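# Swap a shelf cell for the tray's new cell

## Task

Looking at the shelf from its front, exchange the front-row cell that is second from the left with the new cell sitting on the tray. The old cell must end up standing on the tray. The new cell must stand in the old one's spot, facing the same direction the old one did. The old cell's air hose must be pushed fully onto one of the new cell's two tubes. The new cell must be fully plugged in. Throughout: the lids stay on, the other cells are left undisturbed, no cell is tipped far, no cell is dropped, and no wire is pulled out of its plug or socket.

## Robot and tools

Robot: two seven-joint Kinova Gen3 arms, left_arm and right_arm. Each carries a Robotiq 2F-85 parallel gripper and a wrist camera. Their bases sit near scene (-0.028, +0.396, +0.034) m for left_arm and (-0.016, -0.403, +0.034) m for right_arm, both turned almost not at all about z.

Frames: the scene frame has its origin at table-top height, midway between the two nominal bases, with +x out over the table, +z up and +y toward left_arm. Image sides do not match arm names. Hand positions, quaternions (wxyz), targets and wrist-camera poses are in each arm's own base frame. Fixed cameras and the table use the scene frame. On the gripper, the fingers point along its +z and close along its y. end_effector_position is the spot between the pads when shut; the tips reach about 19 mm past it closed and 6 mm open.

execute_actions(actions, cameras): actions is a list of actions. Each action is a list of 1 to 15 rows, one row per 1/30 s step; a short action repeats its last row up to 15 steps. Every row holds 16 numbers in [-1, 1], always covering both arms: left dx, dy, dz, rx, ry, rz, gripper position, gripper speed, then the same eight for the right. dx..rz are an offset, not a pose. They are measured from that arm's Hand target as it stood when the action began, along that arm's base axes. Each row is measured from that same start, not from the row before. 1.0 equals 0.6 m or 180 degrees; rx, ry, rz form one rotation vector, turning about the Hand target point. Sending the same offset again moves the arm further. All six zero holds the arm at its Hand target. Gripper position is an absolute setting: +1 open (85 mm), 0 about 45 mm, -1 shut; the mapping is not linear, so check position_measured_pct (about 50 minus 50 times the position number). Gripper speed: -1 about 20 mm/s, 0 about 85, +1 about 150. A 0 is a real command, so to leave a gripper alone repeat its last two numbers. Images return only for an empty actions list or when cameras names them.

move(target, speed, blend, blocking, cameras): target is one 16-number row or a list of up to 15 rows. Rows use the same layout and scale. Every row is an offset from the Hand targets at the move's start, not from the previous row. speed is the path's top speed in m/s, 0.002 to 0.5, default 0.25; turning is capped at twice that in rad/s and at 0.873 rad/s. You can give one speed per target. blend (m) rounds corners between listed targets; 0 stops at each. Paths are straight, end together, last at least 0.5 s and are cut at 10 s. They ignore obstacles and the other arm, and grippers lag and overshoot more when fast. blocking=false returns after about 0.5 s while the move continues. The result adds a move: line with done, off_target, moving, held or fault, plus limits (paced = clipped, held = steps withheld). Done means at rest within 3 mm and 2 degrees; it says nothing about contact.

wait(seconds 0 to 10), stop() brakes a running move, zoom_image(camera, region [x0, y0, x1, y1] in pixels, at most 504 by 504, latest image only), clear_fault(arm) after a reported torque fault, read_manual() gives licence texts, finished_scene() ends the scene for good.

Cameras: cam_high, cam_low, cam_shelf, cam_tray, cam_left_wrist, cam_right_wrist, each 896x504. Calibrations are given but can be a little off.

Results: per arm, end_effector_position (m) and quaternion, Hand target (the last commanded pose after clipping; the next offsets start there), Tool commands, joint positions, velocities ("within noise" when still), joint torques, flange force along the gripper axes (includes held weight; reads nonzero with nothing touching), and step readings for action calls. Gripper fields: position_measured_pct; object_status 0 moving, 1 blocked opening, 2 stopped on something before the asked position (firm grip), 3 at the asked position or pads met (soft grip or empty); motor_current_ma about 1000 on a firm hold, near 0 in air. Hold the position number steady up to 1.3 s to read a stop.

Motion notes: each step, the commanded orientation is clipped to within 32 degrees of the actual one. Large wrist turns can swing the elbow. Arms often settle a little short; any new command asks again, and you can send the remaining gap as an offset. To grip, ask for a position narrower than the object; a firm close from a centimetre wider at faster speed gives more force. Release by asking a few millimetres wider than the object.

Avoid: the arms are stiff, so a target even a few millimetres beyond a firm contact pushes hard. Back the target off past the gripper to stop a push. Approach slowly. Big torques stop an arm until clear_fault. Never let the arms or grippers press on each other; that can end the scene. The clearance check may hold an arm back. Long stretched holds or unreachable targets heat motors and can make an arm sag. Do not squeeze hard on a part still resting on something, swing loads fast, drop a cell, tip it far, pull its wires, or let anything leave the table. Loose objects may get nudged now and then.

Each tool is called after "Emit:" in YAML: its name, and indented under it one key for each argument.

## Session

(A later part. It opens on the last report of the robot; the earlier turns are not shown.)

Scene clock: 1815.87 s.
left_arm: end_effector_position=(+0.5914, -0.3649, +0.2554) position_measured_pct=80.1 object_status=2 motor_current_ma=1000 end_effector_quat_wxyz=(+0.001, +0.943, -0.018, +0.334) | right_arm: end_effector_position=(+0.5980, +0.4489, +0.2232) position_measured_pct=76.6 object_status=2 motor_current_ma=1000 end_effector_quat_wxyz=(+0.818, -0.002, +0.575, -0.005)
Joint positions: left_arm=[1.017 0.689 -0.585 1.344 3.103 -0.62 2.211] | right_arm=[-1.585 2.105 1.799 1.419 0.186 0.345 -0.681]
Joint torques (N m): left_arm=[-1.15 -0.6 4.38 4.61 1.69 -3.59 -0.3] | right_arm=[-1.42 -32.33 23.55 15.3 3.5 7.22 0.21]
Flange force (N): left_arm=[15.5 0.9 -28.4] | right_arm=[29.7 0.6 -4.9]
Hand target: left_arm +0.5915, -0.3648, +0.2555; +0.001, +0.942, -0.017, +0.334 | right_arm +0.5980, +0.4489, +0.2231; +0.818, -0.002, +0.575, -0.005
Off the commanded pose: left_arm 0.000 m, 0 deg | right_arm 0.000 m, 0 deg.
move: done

Emit:
move:
  target: [0,0,-0.0033,0,0,0,-0.9,-0.6,0,0,0,0,0,0,-0.9,0.1]
  speed: 0.01

Emit:
wait:
  seconds: 0
  cameras: ["cam_high","cam_shelf"]

Emit:
zoom_image:
  camera: "cam_high"
  region: [422, 212, 452, 242]

Emit:
zoom_image:
  camera: "cam_shelf"
  region: [515, 195, 565, 245]

Scene clock: 1818.43 s.
left_arm: end_effector_position=(+0.5916, -0.3648, +0.2536) position_measured_pct=80.1 object_status=2 motor_current_ma=1000 end_effector_quat_wxyz=(+0.001, +0.942, -0.017, +0.334) | right_arm: end_effector_position=(+0.5980, +0.4488, +0.2230) position_measured_pct=76.6 object_status=2 motor_current_ma=1000 end_effector_quat_wxyz=(+0.818, -0.002, +0.575, -0.005)
Joint positions: left_arm=[1.017 0.691 -0.585 1.347 3.103 -0.615 2.212] | right_arm=[-1.585 2.105 1.799 1.419 0.186 0.345 -0.681]
Joint torques (N m): left_arm=[-2.36 4.07 5 7.1 1.93 -4.17 -0.3] | right_arm=[-2.86 -35.55 27.81 17.61 4.19 8.93 0.25]
Flange force (N): left_arm=[17.6 0.9 -36.5] | right_arm=[37.6 0.3 -4.2]
Hand target: left_arm +0.5915, -0.3648, +0.2536; +0.001, +0.942, -0.018, +0.334 | right_arm +0.5980, +0.4489, +0.2231; +0.818, -0.002, +0.575, -0.005
Off the commanded pose: left_arm 0.000 m, 0 deg | right_arm 0.000 m, 0 deg.
move: done

Scene clock: 1818.43 s.
left_arm: end_effector_position=(+0.5916, -0.3648, +0.2536) position_measured_pct=80.1 object_status=2 motor_current_ma=1000 end_effector_quat_wxyz=(+0.001, +0.942, -0.017, +0.334) | right_arm: end_effector_position=(+0.5980, +0.4488, +0.2230) position_measured_pct=76.6 object_status=2 motor_current_ma=1000 end_effector_quat_wxyz=(+0.818, -0.002, +0.575, -0.005)
Joint positions: left_arm=[1.017 0.691 -0.585 1.347 3.103 -0.615 2.212] | right_arm=[-1.585 2.105 1.799 1.419 0.186 0.345 -0.681]
Joint torques (N m): left_arm=[-2.36 4.07 5 7.1 1.93 -4.17 -0.3] | right_arm=[-2.86 -35.55 27.81 17.61 4.19 8.93 0.25]
Flange force (N): left_arm=[17.6 0.9 -36.5] | right_arm=[37.6 0.3 -4.2]
Hand target: left_arm +0.5915, -0.3648, +0.2536; +0.001, +0.942, -0.018, +0.334 | right_arm +0.5980, +0.4489, +0.2231; +0.818, -0.002, +0.575, -0.005
Tool commands: left_gripper/position=-0.9 left_gripper/speed=-0.6 right_gripper/position=-0.9 right_gripper/speed=+0.1
Off the commanded pose: left_arm 0.000 m, 0 deg | right_arm 0.000 m, 0 deg.
Images, in order (width x height): cam_high 896x504, cam_shelf 896x504.

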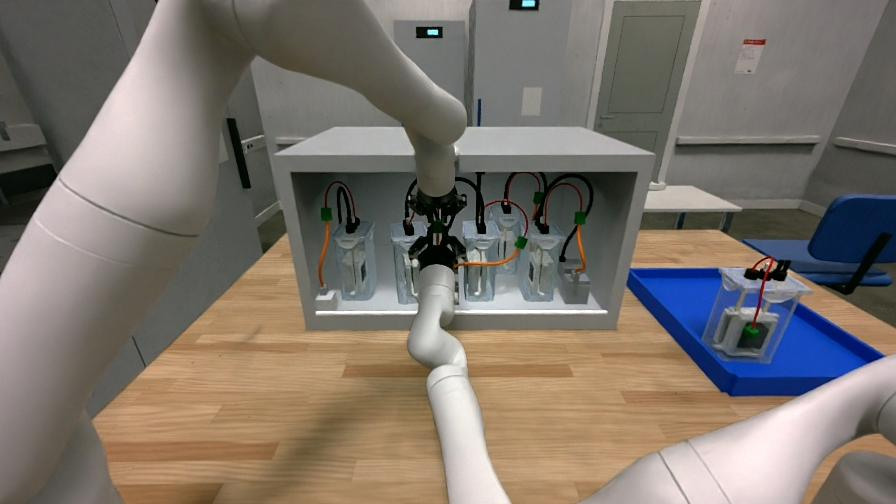

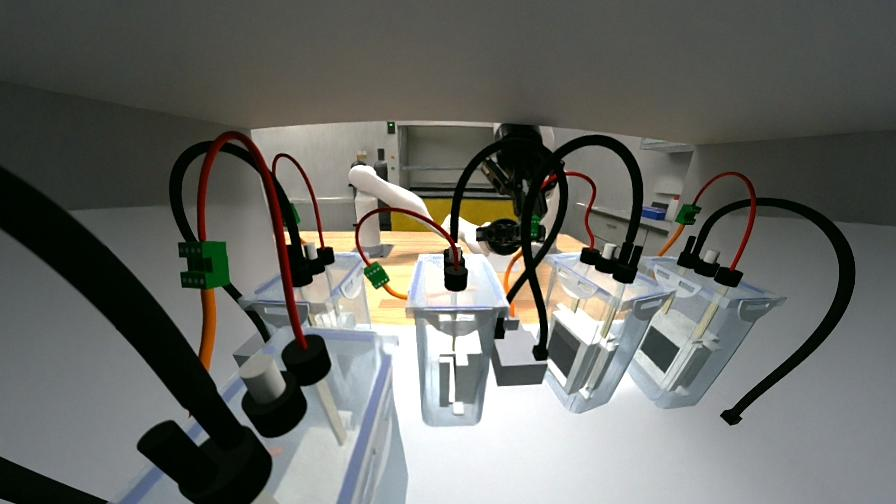

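Scaled by 16.800 from the camera's 896x504 image, which has a finer 1280x720 frame.

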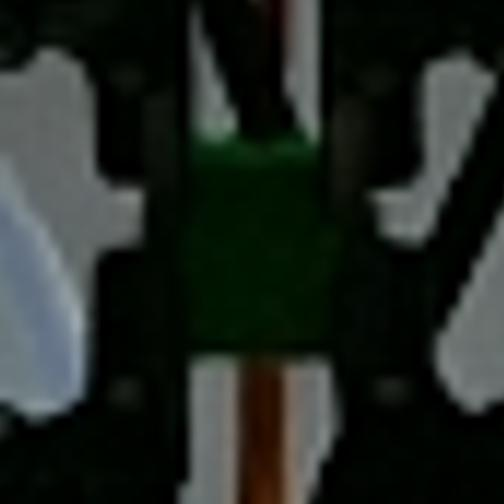

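Scaled by 10.080 from the camera's 896x504 image, which has a finer 1280x720 frame.

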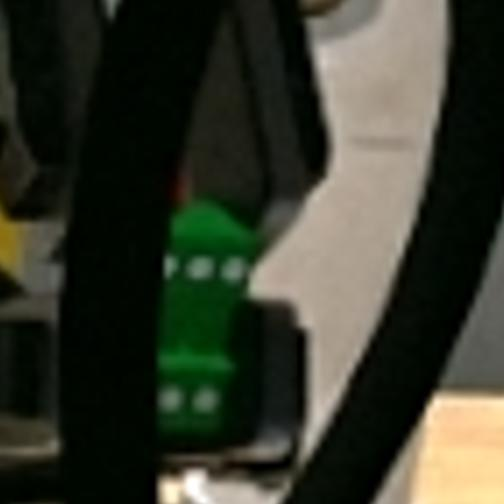

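Emit:
move:
  target: [-0.0026,0,0.0015,0,-0.0167,0,-0.9,-0.6,0,0,0,0,0,0,-0.9,0.1]
  speed: 0.01

Emit:
wait:
  seconds: 0
  cameras: ["cam_high","cam_shelf"]

Emit:
zoom_image:
  camera: "cam_high"
  region: [422, 212, 452, 242]

Emit:
zoom_image:
  camera: "cam_shelf"
  region: [515, 195, 565, 245]

Scene clock: 1826.43 s.
left_arm: end_effector_position=(+0.5900, -0.3648, +0.2545) position_measured_pct=80.1 object_status=2 motor_current_ma=1000 end_effector_quat_wxyz=(+0.000, +0.933, -0.018, +0.358) | right_arm: end_effector_position=(+0.5980, +0.4489, +0.2231) position_measured_pct=76.6 object_status=2 motor_current_ma=1000 end_effector_quat_wxyz=(+0.818, -0.002, +0.575, -0.005)
Joint positions: left_arm=[1.072 0.691 -0.637 1.403 3.076 -0.538 2.258] | right_arm=[-1.585 2.105 1.799 1.419 0.186 0.345 -0.681]
Joint torques (N m): left_arm=[0.41 -0.83 5.89 5.95 1.98 -4.63 -0.29] | right_arm=[1.05 -32.29 22.38 15.25 3.32 6.77 0.28]
Flange force (N): left_arm=[20.0 1.0 -24.3] | right_arm=[27.9 0.6 -9.9]
Hand target: left_arm +0.5900, -0.3648, +0.2545; +0.000, +0.933, -0.018, +0.358 | right_arm +0.5980, +0.4489, +0.2231; +0.818, -0.002, +0.575, -0.005
Off the commanded pose: left_arm 0.000 m, 0 deg | right_arm 0.000 m, 0 deg.
move: done

Scene clock: 1826.43 s.
left_arm: end_effector_position=(+0.5900, -0.3648, +0.2545) position_measured_pct=80.1 object_status=2 motor_current_ma=1000 end_effector_quat_wxyz=(+0.000, +0.933, -0.018, +0.358) | right_arm: end_effector_position=(+0.5980, +0.4489, +0.2231) position_measured_pct=76.6 object_status=2 motor_current_ma=1000 end_effector_quat_wxyz=(+0.818, -0.002, +0.575, -0.005)
Joint positions: left_arm=[1.072 0.691 -0.637 1.403 3.076 -0.538 2.258] | right_arm=[-1.585 2.105 1.799 1.419 0.186 0.345 -0.681]
Joint torques (N m): left_arm=[0.41 -0.83 5.89 5.95 1.98 -4.63 -0.29] | right_arm=[1.05 -32.29 22.38 15.25 3.32 6.77 0.28]
Flange force (N): left_arm=[20.0 1.0 -24.3] | right_arm=[27.9 0.6 -9.9]
Hand target: left_arm +0.5900, -0.3648, +0.2545; +0.000, +0.933, -0.018, +0.358 | right_arm +0.5980, +0.4489, +0.2231; +0.818, -0.002, +0.575, -0.005
Tool commands: left_gripper/position=-0.9 left_gripper/speed=-0.6 right_gripper/position=-0.9 right_gripper/speed=+0.1
Off the commanded pose: left_arm 0.000 m, 0 deg | right_arm 0.000 m, 0 deg.
Images, in order (width x height): cam_high 896x504, cam_shelf 896x504.

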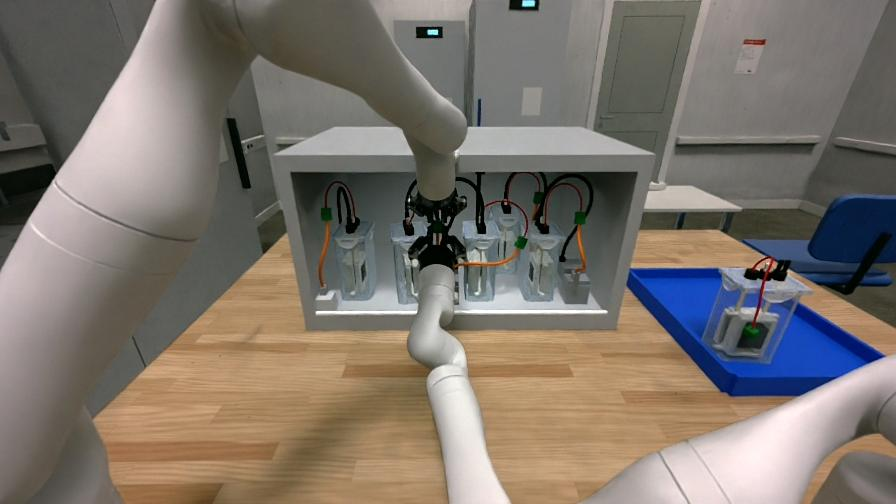

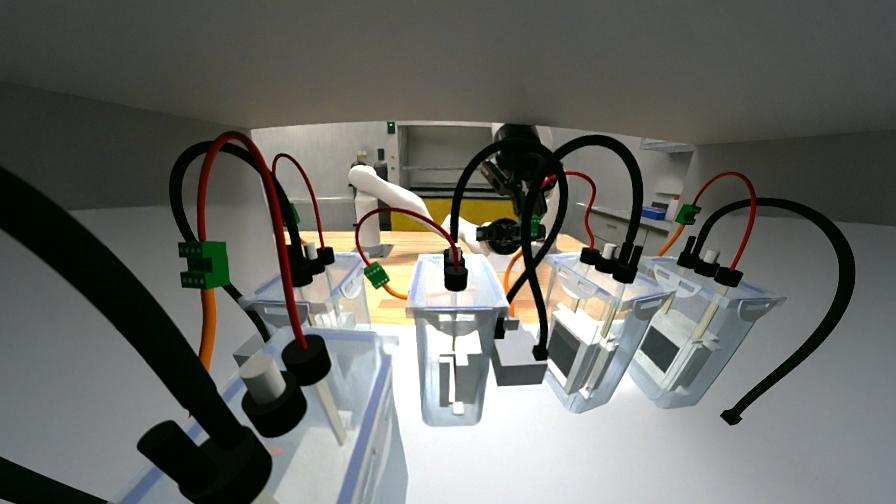

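Scaled by 16.800 from the camera's 896x504 image, which has a finer 1280x720 frame.

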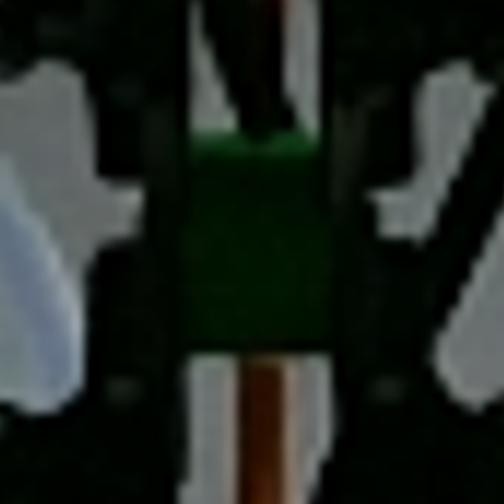

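Scaled by 10.080 from the camera's 896x504 image, which has a finer 1280x720 frame.

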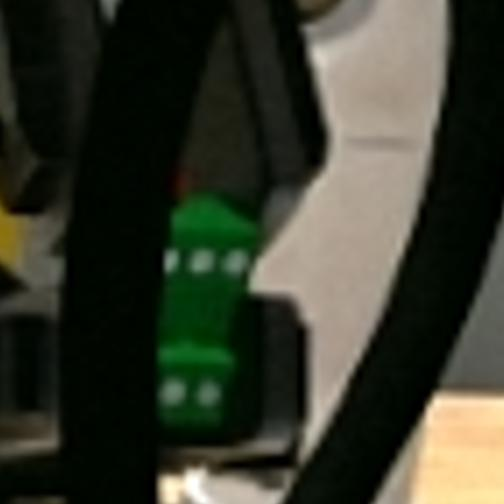

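Emit:
zoom_image:
  camera: "cam_high"
  region: [311, 198, 341, 228]

Emit:
zoom_image:
  camera: "cam_high"
  region: [565, 202, 595, 232]

Emit:
zoom_image:
  camera: "cam_shelf"
  region: [350, 250, 400, 300]

Scaled by 16.800 from the camera's 896x504 image, which has a finer 1280x720 frame.

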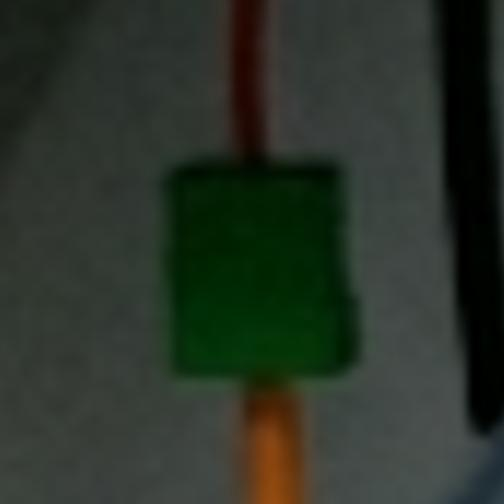

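Scaled by 16.800 from the camera's 896x504 image, which has a finer 1280x720 frame.

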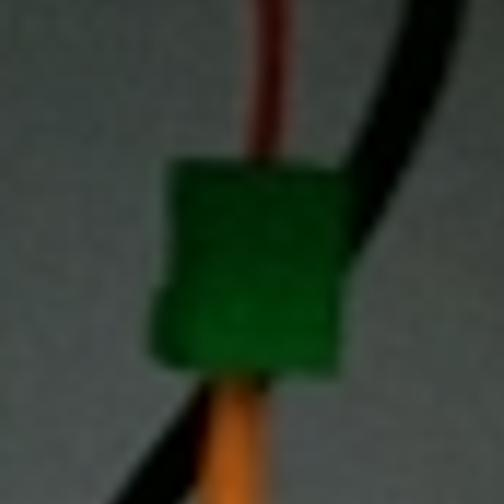

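Scaled by 10.080 from the camera's 896x504 image, which has a finer 1280x720 frame.

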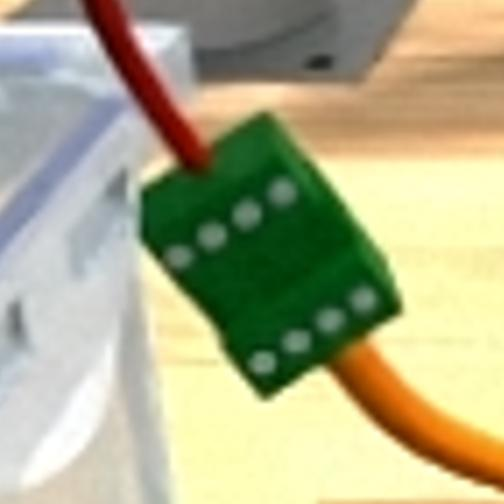

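Emit:
move:
  target: [0.002,0,-0.0025,0,0,0,-0.9,-0.6,0,0,0,0,0,0,-0.9,0.1]
  speed: 0.01

Emit:
move:
  target: [0.0,0,-0.002,0,0,0,-0.9,-0.6,0,0,0,0,0,0,-0.9,0.1]
  speed: 0.01

Emit:
wait:
  seconds: 0
  cameras: ["cam_high","cam_shelf"]

Emit:
zoom_image:
  camera: "cam_high"
  region: [422, 212, 452, 242]

Emit:
zoom_image:
  camera: "cam_shelf"
  region: [515, 195, 565, 245]

Scene clock: 1848.03 s.
left_arm: end_effector_position=(+0.5912, -0.3648, +0.2530) position_measured_pct=80.1 object_status=2 motor_current_ma=1000 end_effector_quat_wxyz=(+0.000, +0.933, -0.018, +0.358) | right_arm: end_effector_position=(+0.5980, +0.4488, +0.2229) position_measured_pct=76.6 object_status=2 motor_current_ma=1000 end_effector_quat_wxyz=(+0.818, -0.002, +0.575, -0.005)
Joint positions: left_arm=[1.069 0.695 -0.635 1.402 3.077 -0.535 2.257] | right_arm=[-1.585 2.105 1.799 1.419 0.186 0.345 -0.681]
Joint torques (N m): left_arm=[-3.41 4.37 4.85 6.75 1.79 -3.68 -0.23] | right_arm=[-4.78 -36.1 29.05 17.81 4.41 9.37 0.26]
Flange force (N): left_arm=[17.7 0.7 -39.1] | right_arm=[40.0 -0.2 -0.9]
Hand target: left_arm +0.5912, -0.3648, +0.2530; +0.000, +0.933, -0.018, +0.358 | right_arm +0.5980, +0.4489, +0.2230; +0.818, -0.002, +0.575, -0.005
Off the commanded pose: left_arm 0.000 m, 0 deg | right_arm 0.000 m, 0 deg.
move: done

Scene clock: 1848.73 s.
left_arm: end_effector_position=(+0.5912, -0.3648, +0.2518) position_measured_pct=80.1 object_status=2 motor_current_ma=1000 end_effector_quat_wxyz=(+0.000, +0.933, -0.017, +0.358) | right_arm: end_effector_position=(+0.5980, +0.4488, +0.2229) position_measured_pct=76.6 object_status=2 motor_current_ma=1000 end_effector_quat_wxyz=(+0.818, -0.002, +0.575, -0.005)
Joint positions: left_arm=[1.069 0.696 -0.635 1.404 3.078 -0.532 2.258] | right_arm=[-1.585 2.105 1.799 1.419 0.186 0.345 -0.681]
Joint torques (N m): left_arm=[-3.4 8 6.33 8.41 2.18 -4.2 -0.26] | right_arm=[-6.09 -38.66 32.58 19.07 5.05 10.45 0.32]
Flange force (N): left_arm=[19.6 -1.0 -44.9] | right_arm=[45.8 -1.5 -1.3]
Hand target: left_arm +0.5912, -0.3648, +0.2518; +0.000, +0.933, -0.018, +0.358 | right_arm +0.5980, +0.4489, +0.2230; +0.818, -0.002, +0.575, -0.005
Off the commanded pose: left_arm 0.000 m, 0 deg | right_arm 0.000 m, 0 deg.
move: done

Scene clock: 1848.73 s.
left_arm: end_effector_position=(+0.5912, -0.3648, +0.2518) position_measured_pct=80.1 object_status=2 motor_current_ma=1000 end_effector_quat_wxyz=(+0.000, +0.933, -0.017, +0.358) | right_arm: end_effector_position=(+0.5980, +0.4488, +0.2229) position_measured_pct=76.6 object_status=2 motor_current_ma=1000 end_effector_quat_wxyz=(+0.818, -0.002, +0.575, -0.005)
Joint positions: left_arm=[1.069 0.696 -0.635 1.404 3.078 -0.532 2.258] | right_arm=[-1.585 2.105 1.799 1.419 0.186 0.345 -0.681]
Joint torques (N m): left_arm=[-3.4 8 6.33 8.41 2.18 -4.2 -0.26] | right_arm=[-6.09 -38.66 32.58 19.07 5.05 10.45 0.32]
Flange force (N): left_arm=[19.6 -1.0 -44.9] | right_arm=[45.8 -1.5 -1.3]
Hand target: left_arm +0.5912, -0.3648, +0.2518; +0.000, +0.933, -0.018, +0.358 | right_arm +0.5980, +0.4489, +0.2230; +0.818, -0.002, +0.575, -0.005
Tool commands: left_gripper/position=-0.9 left_gripper/speed=-0.6 right_gripper/position=-0.9 right_gripper/speed=+0.1
Off the commanded pose: left_arm 0.000 m, 0 deg | right_arm 0.000 m, 0 deg.
Images, in order (width x height): cam_high 896x504, cam_shelf 896x504.

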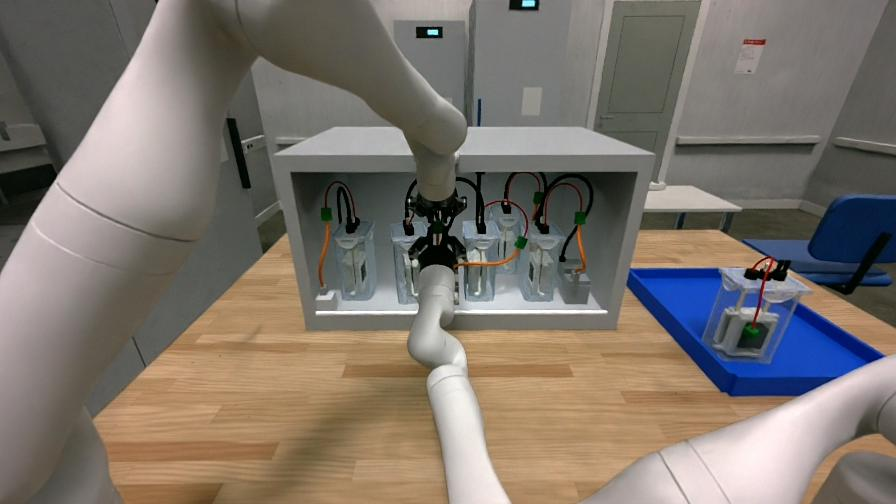

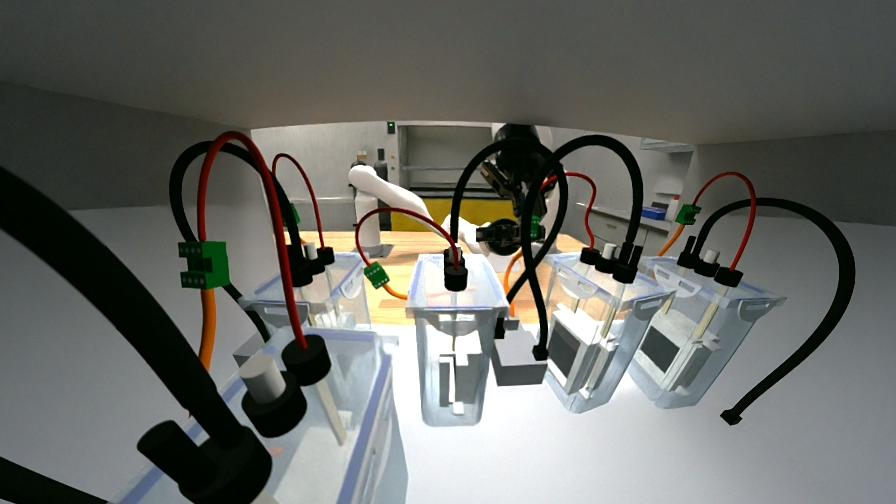

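Scaled by 16.800 from the camera's 896x504 image, which has a finer 1280x720 frame.

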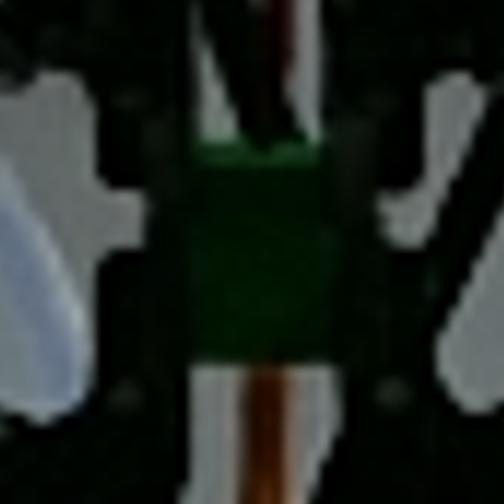

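Scaled by 10.080 from the camera's 896x504 image, which has a finer 1280x720 frame.

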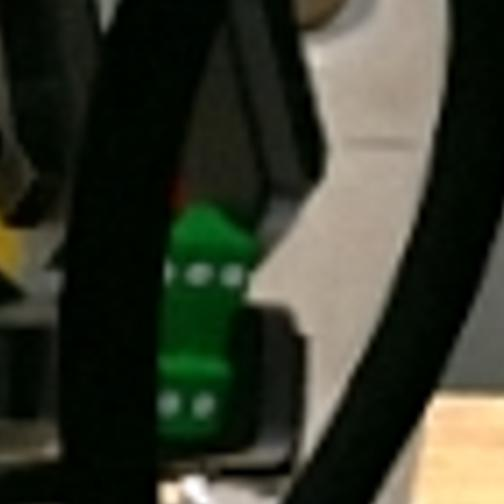

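Emit:
move:
  target: [-0.0015,0,0.01,0,0,0,-0.9,-0.6,0,0,0,0,0,0,-0.9,0.1]
  speed: 0.02

Emit:
move:
  target: [-0.0005,0,0.0042,0,0,0,-0.9,-0.6,0,0,0,0,0,0,-0.9,0.1]
  speed: 0.02

Scene clock: 1851.63 s.
left_arm: end_effector_position=(+0.5902, -0.3648, +0.2577) position_measured_pct=80.1 object_status=2 motor_current_ma=1000 end_effector_quat_wxyz=(+0.000, +0.933, -0.018, +0.358) | right_arm: end_effector_position=(+0.5978, +0.4490, +0.2234) position_measured_pct=76.6 object_status=2 motor_current_ma=1000 end_effector_quat_wxyz=(+0.818, -0.002, +0.575, -0.005)
Joint positions: left_arm=[1.071 0.688 -0.636 1.397 3.075 -0.546 2.256] | right_arm=[-1.585 2.105 1.799 1.419 0.186 0.345 -0.681]
Joint torques (N m): left_arm=[-0.16 -9.26 2.35 0.32 0.98 -2.64 -0.36] | right_arm=[1.97 -26.16 15.11 11.55 2.19 4.34 0.28]
Flange force (N): left_arm=[10.7 2.4 -13.9] | right_arm=[14.9 1.9 -6.1]
Hand target: left_arm +0.5902, -0.3648, +0.2578; +0.000, +0.933, -0.018, +0.358 | right_arm +0.5980, +0.4489, +0.2231; +0.818, -0.002, +0.575, -0.005
Off the commanded pose: left_arm 0.000 m, 0 deg | right_arm 0.000 m, 0 deg.
move: done

Scene clock: 1852.33 s.
left_arm: end_effector_position=(+0.5899, -0.3648, +0.2603) position_measured_pct=80.1 object_status=2 motor_current_ma=1000 end_effector_quat_wxyz=(+0.000, +0.933, -0.017, +0.358) | right_arm: end_effector_position=(+0.5979, +0.4489, +0.2231) position_measured_pct=76.6 object_status=2 motor_current_ma=1000 end_effector_quat_wxyz=(+0.818, -0.002, +0.575, -0.005)
Joint positions: left_arm=[1.071 0.684 -0.637 1.394 3.075 -0.552 2.254] | right_arm=[-1.585 2.105 1.799 1.419 0.186 0.345 -0.681]
Joint torques (N m): left_arm=[1.27 -18.19 0 -3.65 0.24 -2.11 -0.28] | right_arm=[6.73 -19.62 5.86 8.06 0.64 1.39 0.25]
Flange force (N): left_arm=[6.5 4.5 2.8] | right_arm=[-1.3 4.3 -8.9]
Hand target: left_arm +0.5899, -0.3648, +0.2603; +0.000, +0.933, -0.017, +0.358 | right_arm +0.5980, +0.4489, +0.2230; +0.818, -0.002, +0.575, -0.005
Off the commanded pose: left_arm 0.000 m, 0 deg | right_arm 0.000 m, 0 deg.
move: done

Emit:
move:
  target: [0.004,0.0,0,0,0,0,-0.9,-0.6,0,0,0,0,0,0,-0.9,0.1]
  speed: 0.02
  cameras: ["cam_high","cam_shelf"]

Emit:
zoom_image:
  camera: "cam_high"
  region: [422, 212, 452, 242]

Emit:
zoom_image:
  camera: "cam_shelf"
  region: [515, 195, 565, 245]

Scene clock: 1855.30 s.
left_arm: end_effector_position=(+0.5923, -0.3648, +0.2603) position_measured_pct=80.1 object_status=2 motor_current_ma=1000 end_effector_quat_wxyz=(+0.000, +0.933, -0.018, +0.358) | right_arm: end_effector_position=(+0.5980, +0.4488, +0.2230) position_measured_pct=76.6 object_status=2 motor_current_ma=1000 end_effector_quat_wxyz=(+0.818, -0.002, +0.575, -0.005)
Joint positions: left_arm=[1.065 0.687 -0.633 1.387 3.077 -0.554 2.251] | right_arm=[-1.585 2.105 1.799 1.419 0.186 0.344 -0.681]
Joint torques (N m): left_arm=[-5.53 -17.37 -4.85 -7.54 -1.11 1.21 -0.34] | right_arm=[-2.04 -20.56 10.51 8.89 1.42 3.31 0.23]
Flange force (N): left_arm=[-6.8 4.8 -12.0] | right_arm=[7.2 4.3 8.9]
Hand target: left_arm +0.5924, -0.3648, +0.2603; +0.000, +0.933, -0.018, +0.358 | right_arm +0.5980, +0.4489, +0.2230; +0.818, -0.002, +0.575, -0.005
Off the commanded pose: left_arm 0.000 m, 0 deg | right_arm 0.000 m, 0 deg.
move: done
Images, in order (width x height): cam_high 896x504, cam_shelf 896x504.

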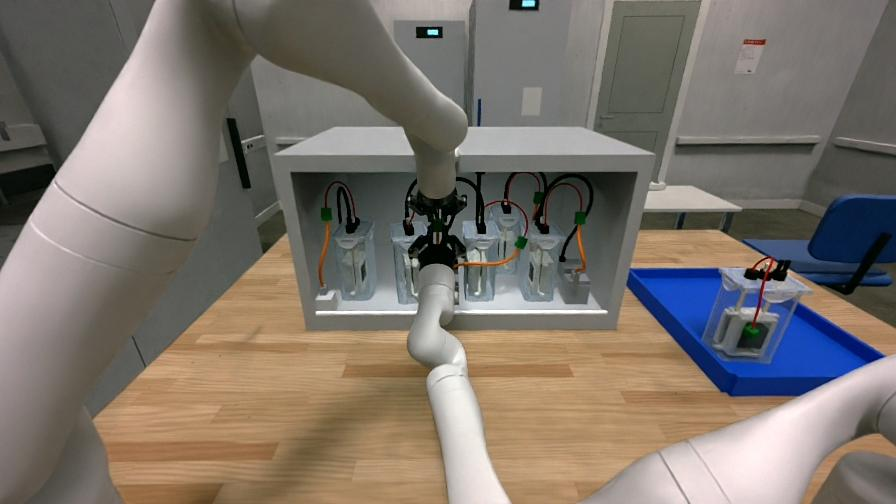

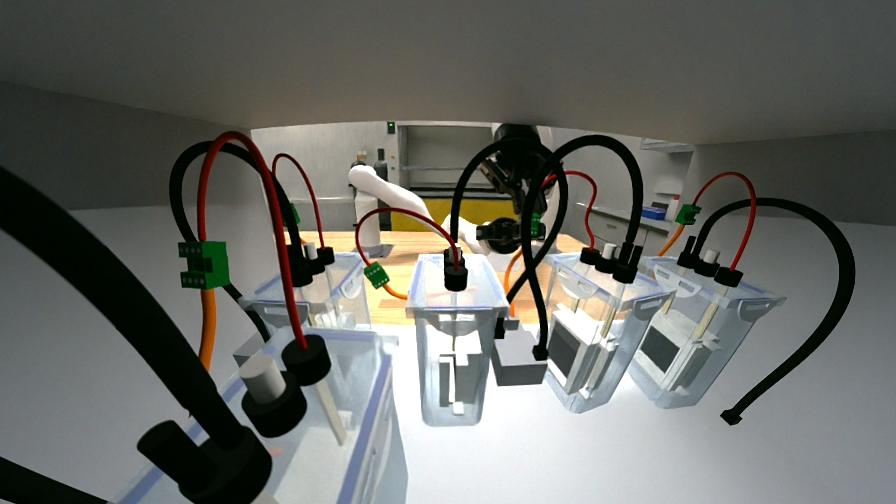

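Scaled by 16.800 from the camera's 896x504 image, which has a finer 1280x720 frame.

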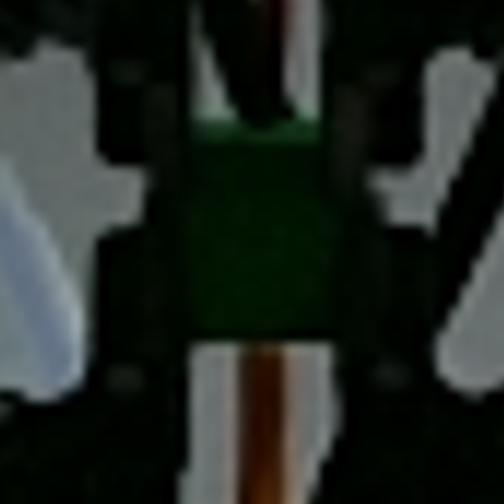

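Scaled by 10.080 from the camera's 896x504 image, which has a finer 1280x720 frame.

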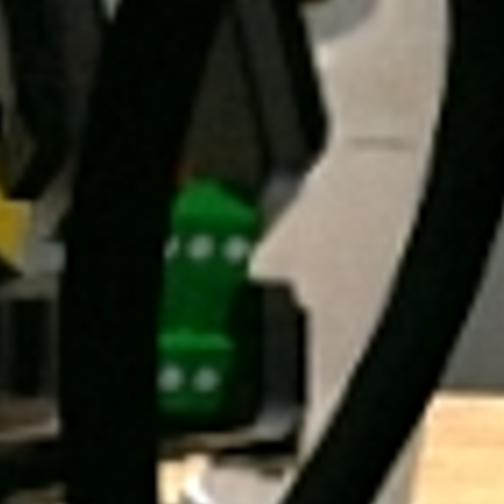

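Emit:
move:
  target: [-0.0012,0.0003,0.001,0,0,0,-0.9,-0.6,0,0,0,0,0,0,-0.9,0.1]
  speed: 0.02

Emit:
move:
  target: [0,0,0,0,0,0,-0.35,-1,0,0,0,0,0,0,-0.9,0.1]
  speed: 0.02
  cameras: ["cam_high","cam_shelf"]

Emit:
zoom_image:
  camera: "cam_high"
  region: [412, 192, 462, 242]

Emit:
zoom_image:
  camera: "cam_shelf"
  region: [515, 195, 565, 245]

Scene clock: 1861.23 s.
left_arm: end_effector_position=(+0.5916, -0.3646, +0.2609) position_measured_pct=80.1 object_status=2 motor_current_ma=1000 end_effector_quat_wxyz=(+0.000, +0.933, -0.018, +0.358) | right_arm: end_effector_position=(+0.5979, +0.4490, +0.2231) position_measured_pct=76.6 object_status=2 motor_current_ma=1000 end_effector_quat_wxyz=(+0.818, -0.002, +0.575, -0.005)
Joint positions: left_arm=[1.067 0.686 -0.634 1.389 3.076 -0.555 2.251] | right_arm=[-1.585 2.105 1.799 1.419 0.186 0.345 -0.681]
Joint torques (N m): left_arm=[-3.51 -19.25 -4.04 -7.47 -0.97 0.6 -0.35] | right_arm=[0.81 -19.16 7.7 7.99 0.95 2.29 0.22]
Flange force (N): left_arm=[-4.4 5.0 -5.4] | right_arm=[2.2 4.6 4.2]
Hand target: left_arm +0.5916, -0.3646, +0.2609; +0.000, +0.933, -0.017, +0.358 | right_arm +0.5980, +0.4489, +0.2231; +0.818, -0.002, +0.575, -0.005
Off the commanded pose: left_arm 0.000 m, 0 deg | right_arm 0.000 m, 0 deg.
move: done

Scene clock: 1862.03 s.
left_arm: end_effector_position=(+0.5916, -0.3646, +0.2609) position_measured_pct=67.5 object_status=0 motor_current_ma=0 end_effector_quat_wxyz=(+0.000, +0.933, -0.017, +0.358) | right_arm: end_effector_position=(+0.5980, +0.4489, +0.2231) position_measured_pct=76.6 object_status=2 motor_current_ma=1000 end_effector_quat_wxyz=(+0.818, -0.002, +0.575, -0.005)
Joint positions: left_arm=[1.067 0.686 -0.634 1.389 3.076 -0.555 2.251] | right_arm=[-1.585 2.105 1.799 1.419 0.186 0.345 -0.681]
Joint torques (N m): left_arm=[-2.16 -20.28 -3.32 -9.06 -0.73 1.32 -0.28] | right_arm=[-0.86 -18.53 7.73 6.3 1.06 1.46 0.24]
Flange force (N): left_arm=[-5.8 2.4 -4.3] | right_arm=[1.0 2.5 5.4]
Hand target: left_arm +0.5916, -0.3646, +0.2609; +0.000, +0.933, -0.017, +0.358 | right_arm +0.5980, +0.4489, +0.2231; +0.818, -0.002, +0.575, -0.005
Off the commanded pose: left_arm 0.000 m, 0 deg | right_arm 0.000 m, 0 deg.
move: done
Images, in order (width x height): cam_high 896x504, cam_shelf 896x504.

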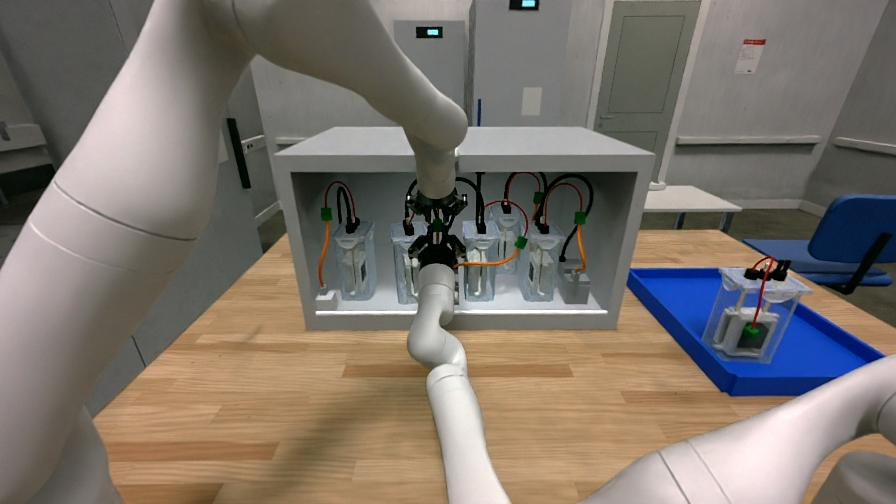

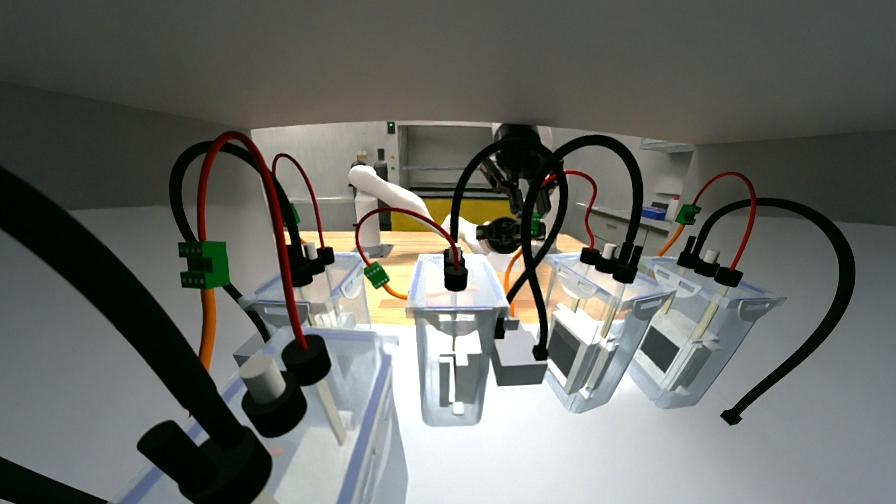

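Scaled by 10.080 from the camera's 896x504 image, which has a finer 1280x720 frame.

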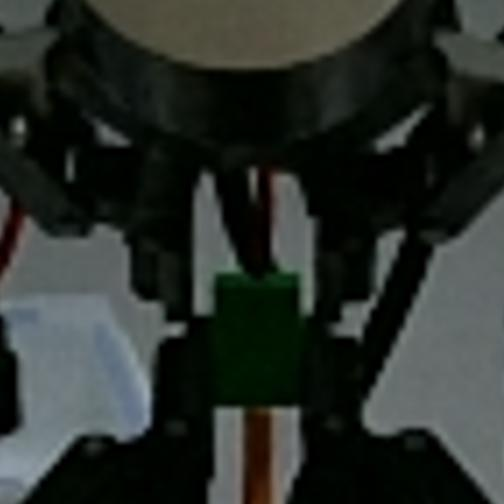

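Scaled by 10.080 from the camera's 896x504 image, which has a finer 1280x720 frame.

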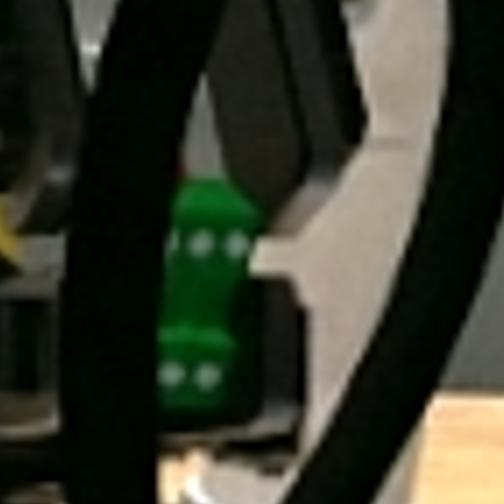

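Emit:
move:
  target:
    - [-0.0417,0,0.0333,0,0,0,-0.35,-1,0,0,0,0,0,0,-0.9,0.1]
    - [-0.1583,0.04,0.0667,0,-0.1,0,-0.35,-1,0,0,0,0,0,0,-0.9,0.1]
  speed: 0.06
  cameras: ["cam_high","cam_shelf","cam_left_wrist"]

Emit:
zoom_image:
  camera: "cam_high"
  region: [412, 192, 462, 242]

Emit:
zoom_image:
  camera: "cam_shelf"
  region: [515, 195, 565, 245]

Scene clock: 1868.80 s.
left_arm: end_effector_position=(+0.4967, -0.3406, +0.3009) position_measured_pct=67.5 object_status=3 motor_current_ma=0 end_effector_quat_wxyz=(-0.002, +0.866, -0.017, +0.500) | right_arm: end_effector_position=(+0.5980, +0.4489, +0.2231) position_measured_pct=76.6 object_status=2 motor_current_ma=1000 end_effector_quat_wxyz=(+0.818, -0.002, +0.575, -0.005)
Joint positions: left_arm=[1.699 0.731 -1.231 1.86 2.896 -0.169 2.638] | right_arm=[-1.585 2.105 1.799 1.419 0.186 0.345 -0.681]
Joint torques (N m): left_arm=[-2.23 -13.62 -6.14 -7.28 -0.46 0.99 -0.32] | right_arm=[-0.84 -18.54 7.74 6.33 1.06 1.45 0.27]
Flange force (N): left_arm=[-3.4 -0.7 -9.0] | right_arm=[1.1 2.6 5.4]
Hand target: left_arm +0.4966, -0.3406, +0.3009; -0.002, +0.866, -0.017, +0.500 | right_arm +0.5980, +0.4489, +0.2231; +0.818, -0.002, +0.575, -0.005
Off the commanded pose: left_arm 0.000 m, 0 deg | right_arm 0.000 m, 0 deg.
move: done
camera_calibration:
cam_left_wrist: T_world_to_cam=[[-0.024924, -0.999551, 0.0166396, -0.339572], [-0.509789, -0.0016097, -0.860298, 0.568451], [0.859938, -0.0299248, -0.50952, -0.140022], [0, 0, 0, 1]] pos_world=[0.401737, -0.342694, 0.423343]
Images, in order (width x height): cam_high 896x504, cam_shelf 896x504, cam_left_wrist 896x504.

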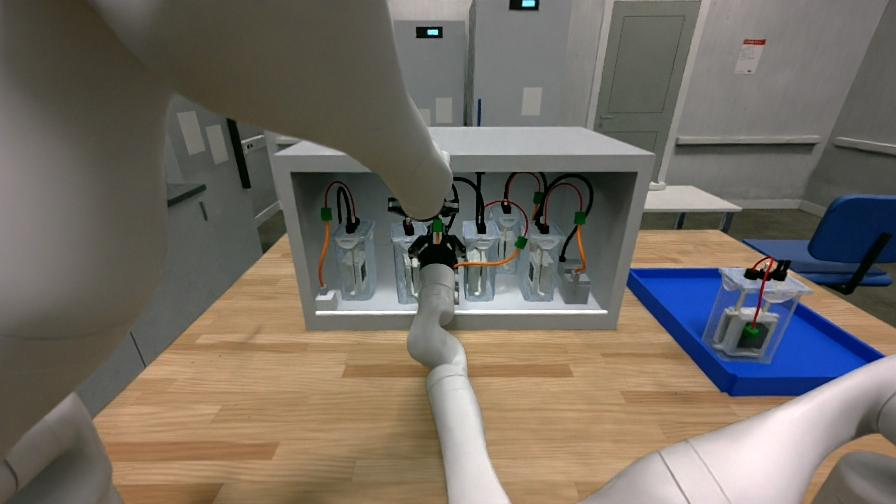

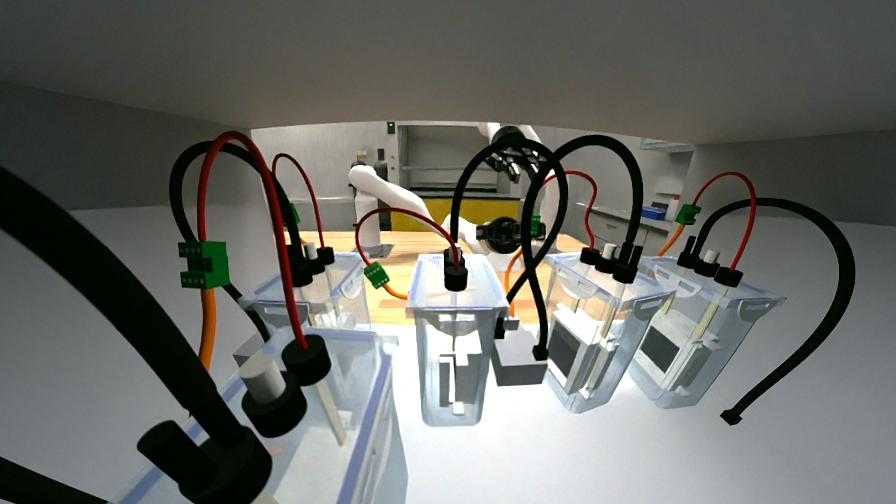

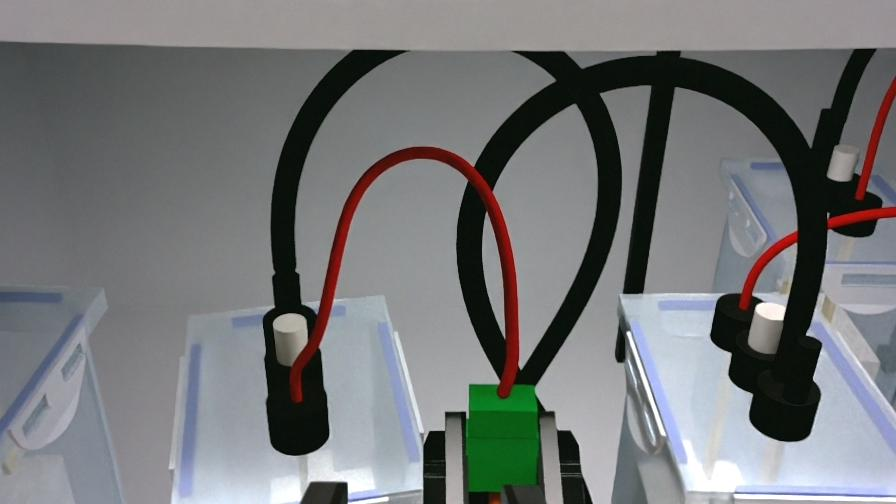

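Scaled by 10.080 from the camera's 896x504 image, which has a finer 1280x720 frame.

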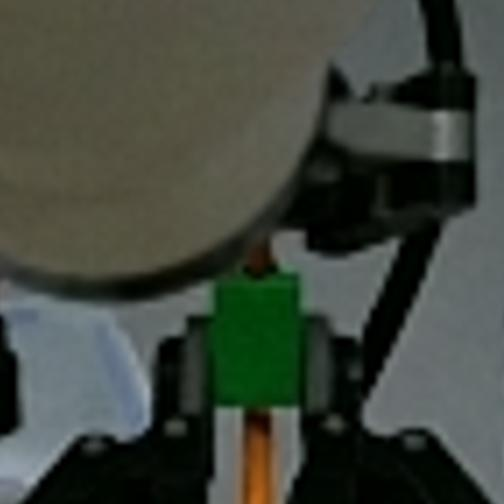

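Scaled by 10.080 from the camera's 896x504 image, which has a finer 1280x720 frame.

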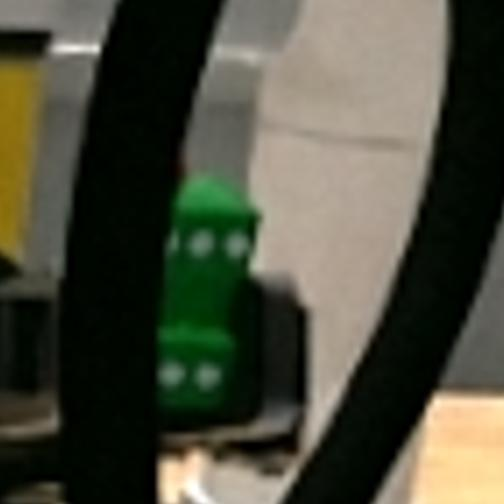

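Emit:
zoom_image:
  camera: "cam_left_wrist"
  region: [430, 374, 570, 504]

Emit:
zoom_image:
  camera: "cam_shelf"
  region: [525, 205, 555, 245]

Scaled by 3.600 from the camera's 896x504 image, which has a finer 1280x720 frame.

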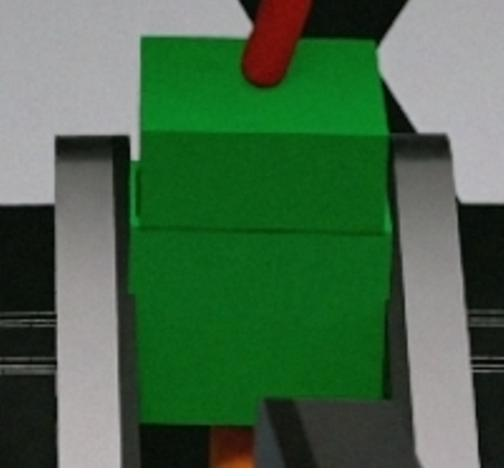

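Scaled by 12.600 from the camera's 896x504 image, which has a finer 1280x720 frame.

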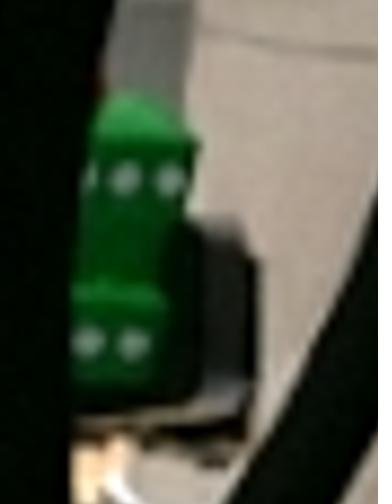

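Emit:
move:
  target: [-0.08,0.2,0.05,0,0,0,-0.35,-1,0,0,0,0,0,0,-0.9,0.1]
  speed: 0.12
  cameras: ["cam_high","cam_low"]

Emit:
zoom_image:
  camera: "cam_high"
  region: [380, 170, 500, 310]

Scene clock: 1881.50 s.
left_arm: end_effector_position=(+0.4487, -0.2206, +0.3309) position_measured_pct=67.5 object_status=3 motor_current_ma=0 end_effector_quat_wxyz=(-0.002, +0.866, -0.017, +0.500) | right_arm: end_effector_position=(+0.5980, +0.4489, +0.2231) position_measured_pct=76.6 object_status=2 motor_current_ma=1000 end_effector_quat_wxyz=(+0.818, -0.002, +0.575, -0.005)
Joint positions: left_arm=[1.953 0.538 -1.573 2.176 2.78 -0.025 2.547] | right_arm=[-1.585 2.105 1.799 1.419 0.186 0.345 -0.681]
Joint torques (N m): left_arm=[-2.22 -6.71 -4.05 -8.21 -0.14 1.19 -0.34] | right_arm=[-0.79 -18.56 7.73 6.34 1.06 1.43 0.23]
Flange force (N): left_arm=[0.2 -2.5 -16.2] | right_arm=[1.1 2.7 5.3]
Hand target: left_arm +0.4487, -0.2206, +0.3309; -0.002, +0.866, -0.017, +0.500 | right_arm +0.5980, +0.4489, +0.2231; +0.818, -0.002, +0.575, -0.005
Off the commanded pose: left_arm 0.000 m, 0 deg | right_arm 0.000 m, 0 deg.
move: done
Images, in order (width x height): cam_high 896x504, cam_low 896x504.

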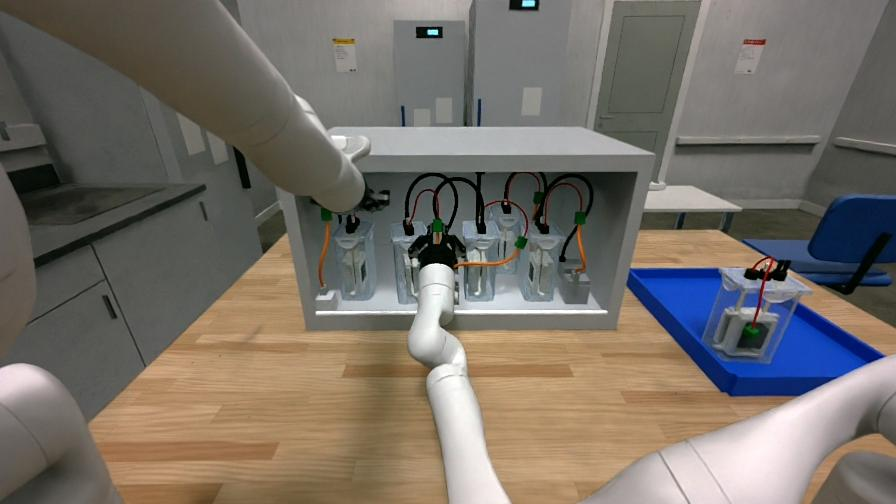

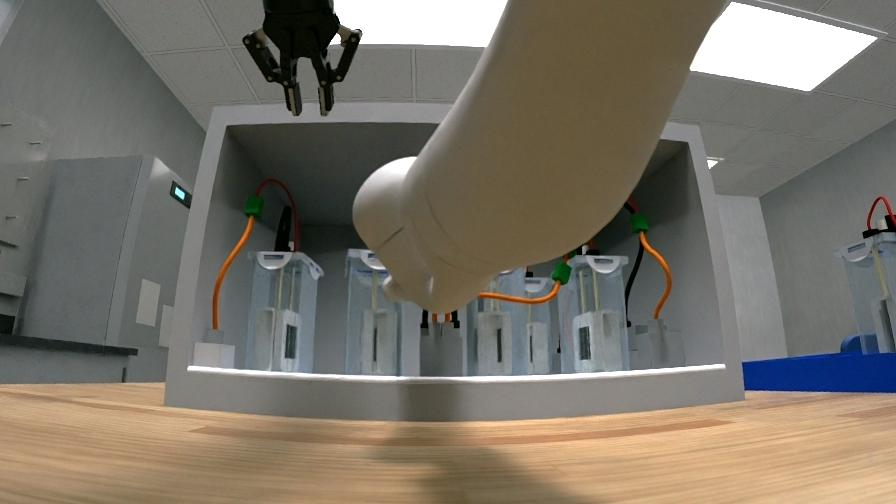

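Scaled by 3.600 from the camera's 896x504 image, which has a finer 1280x720 frame.

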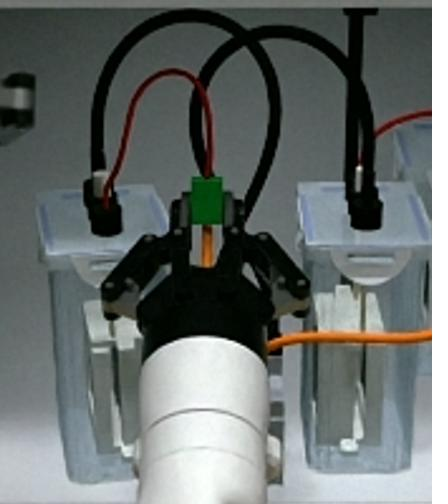

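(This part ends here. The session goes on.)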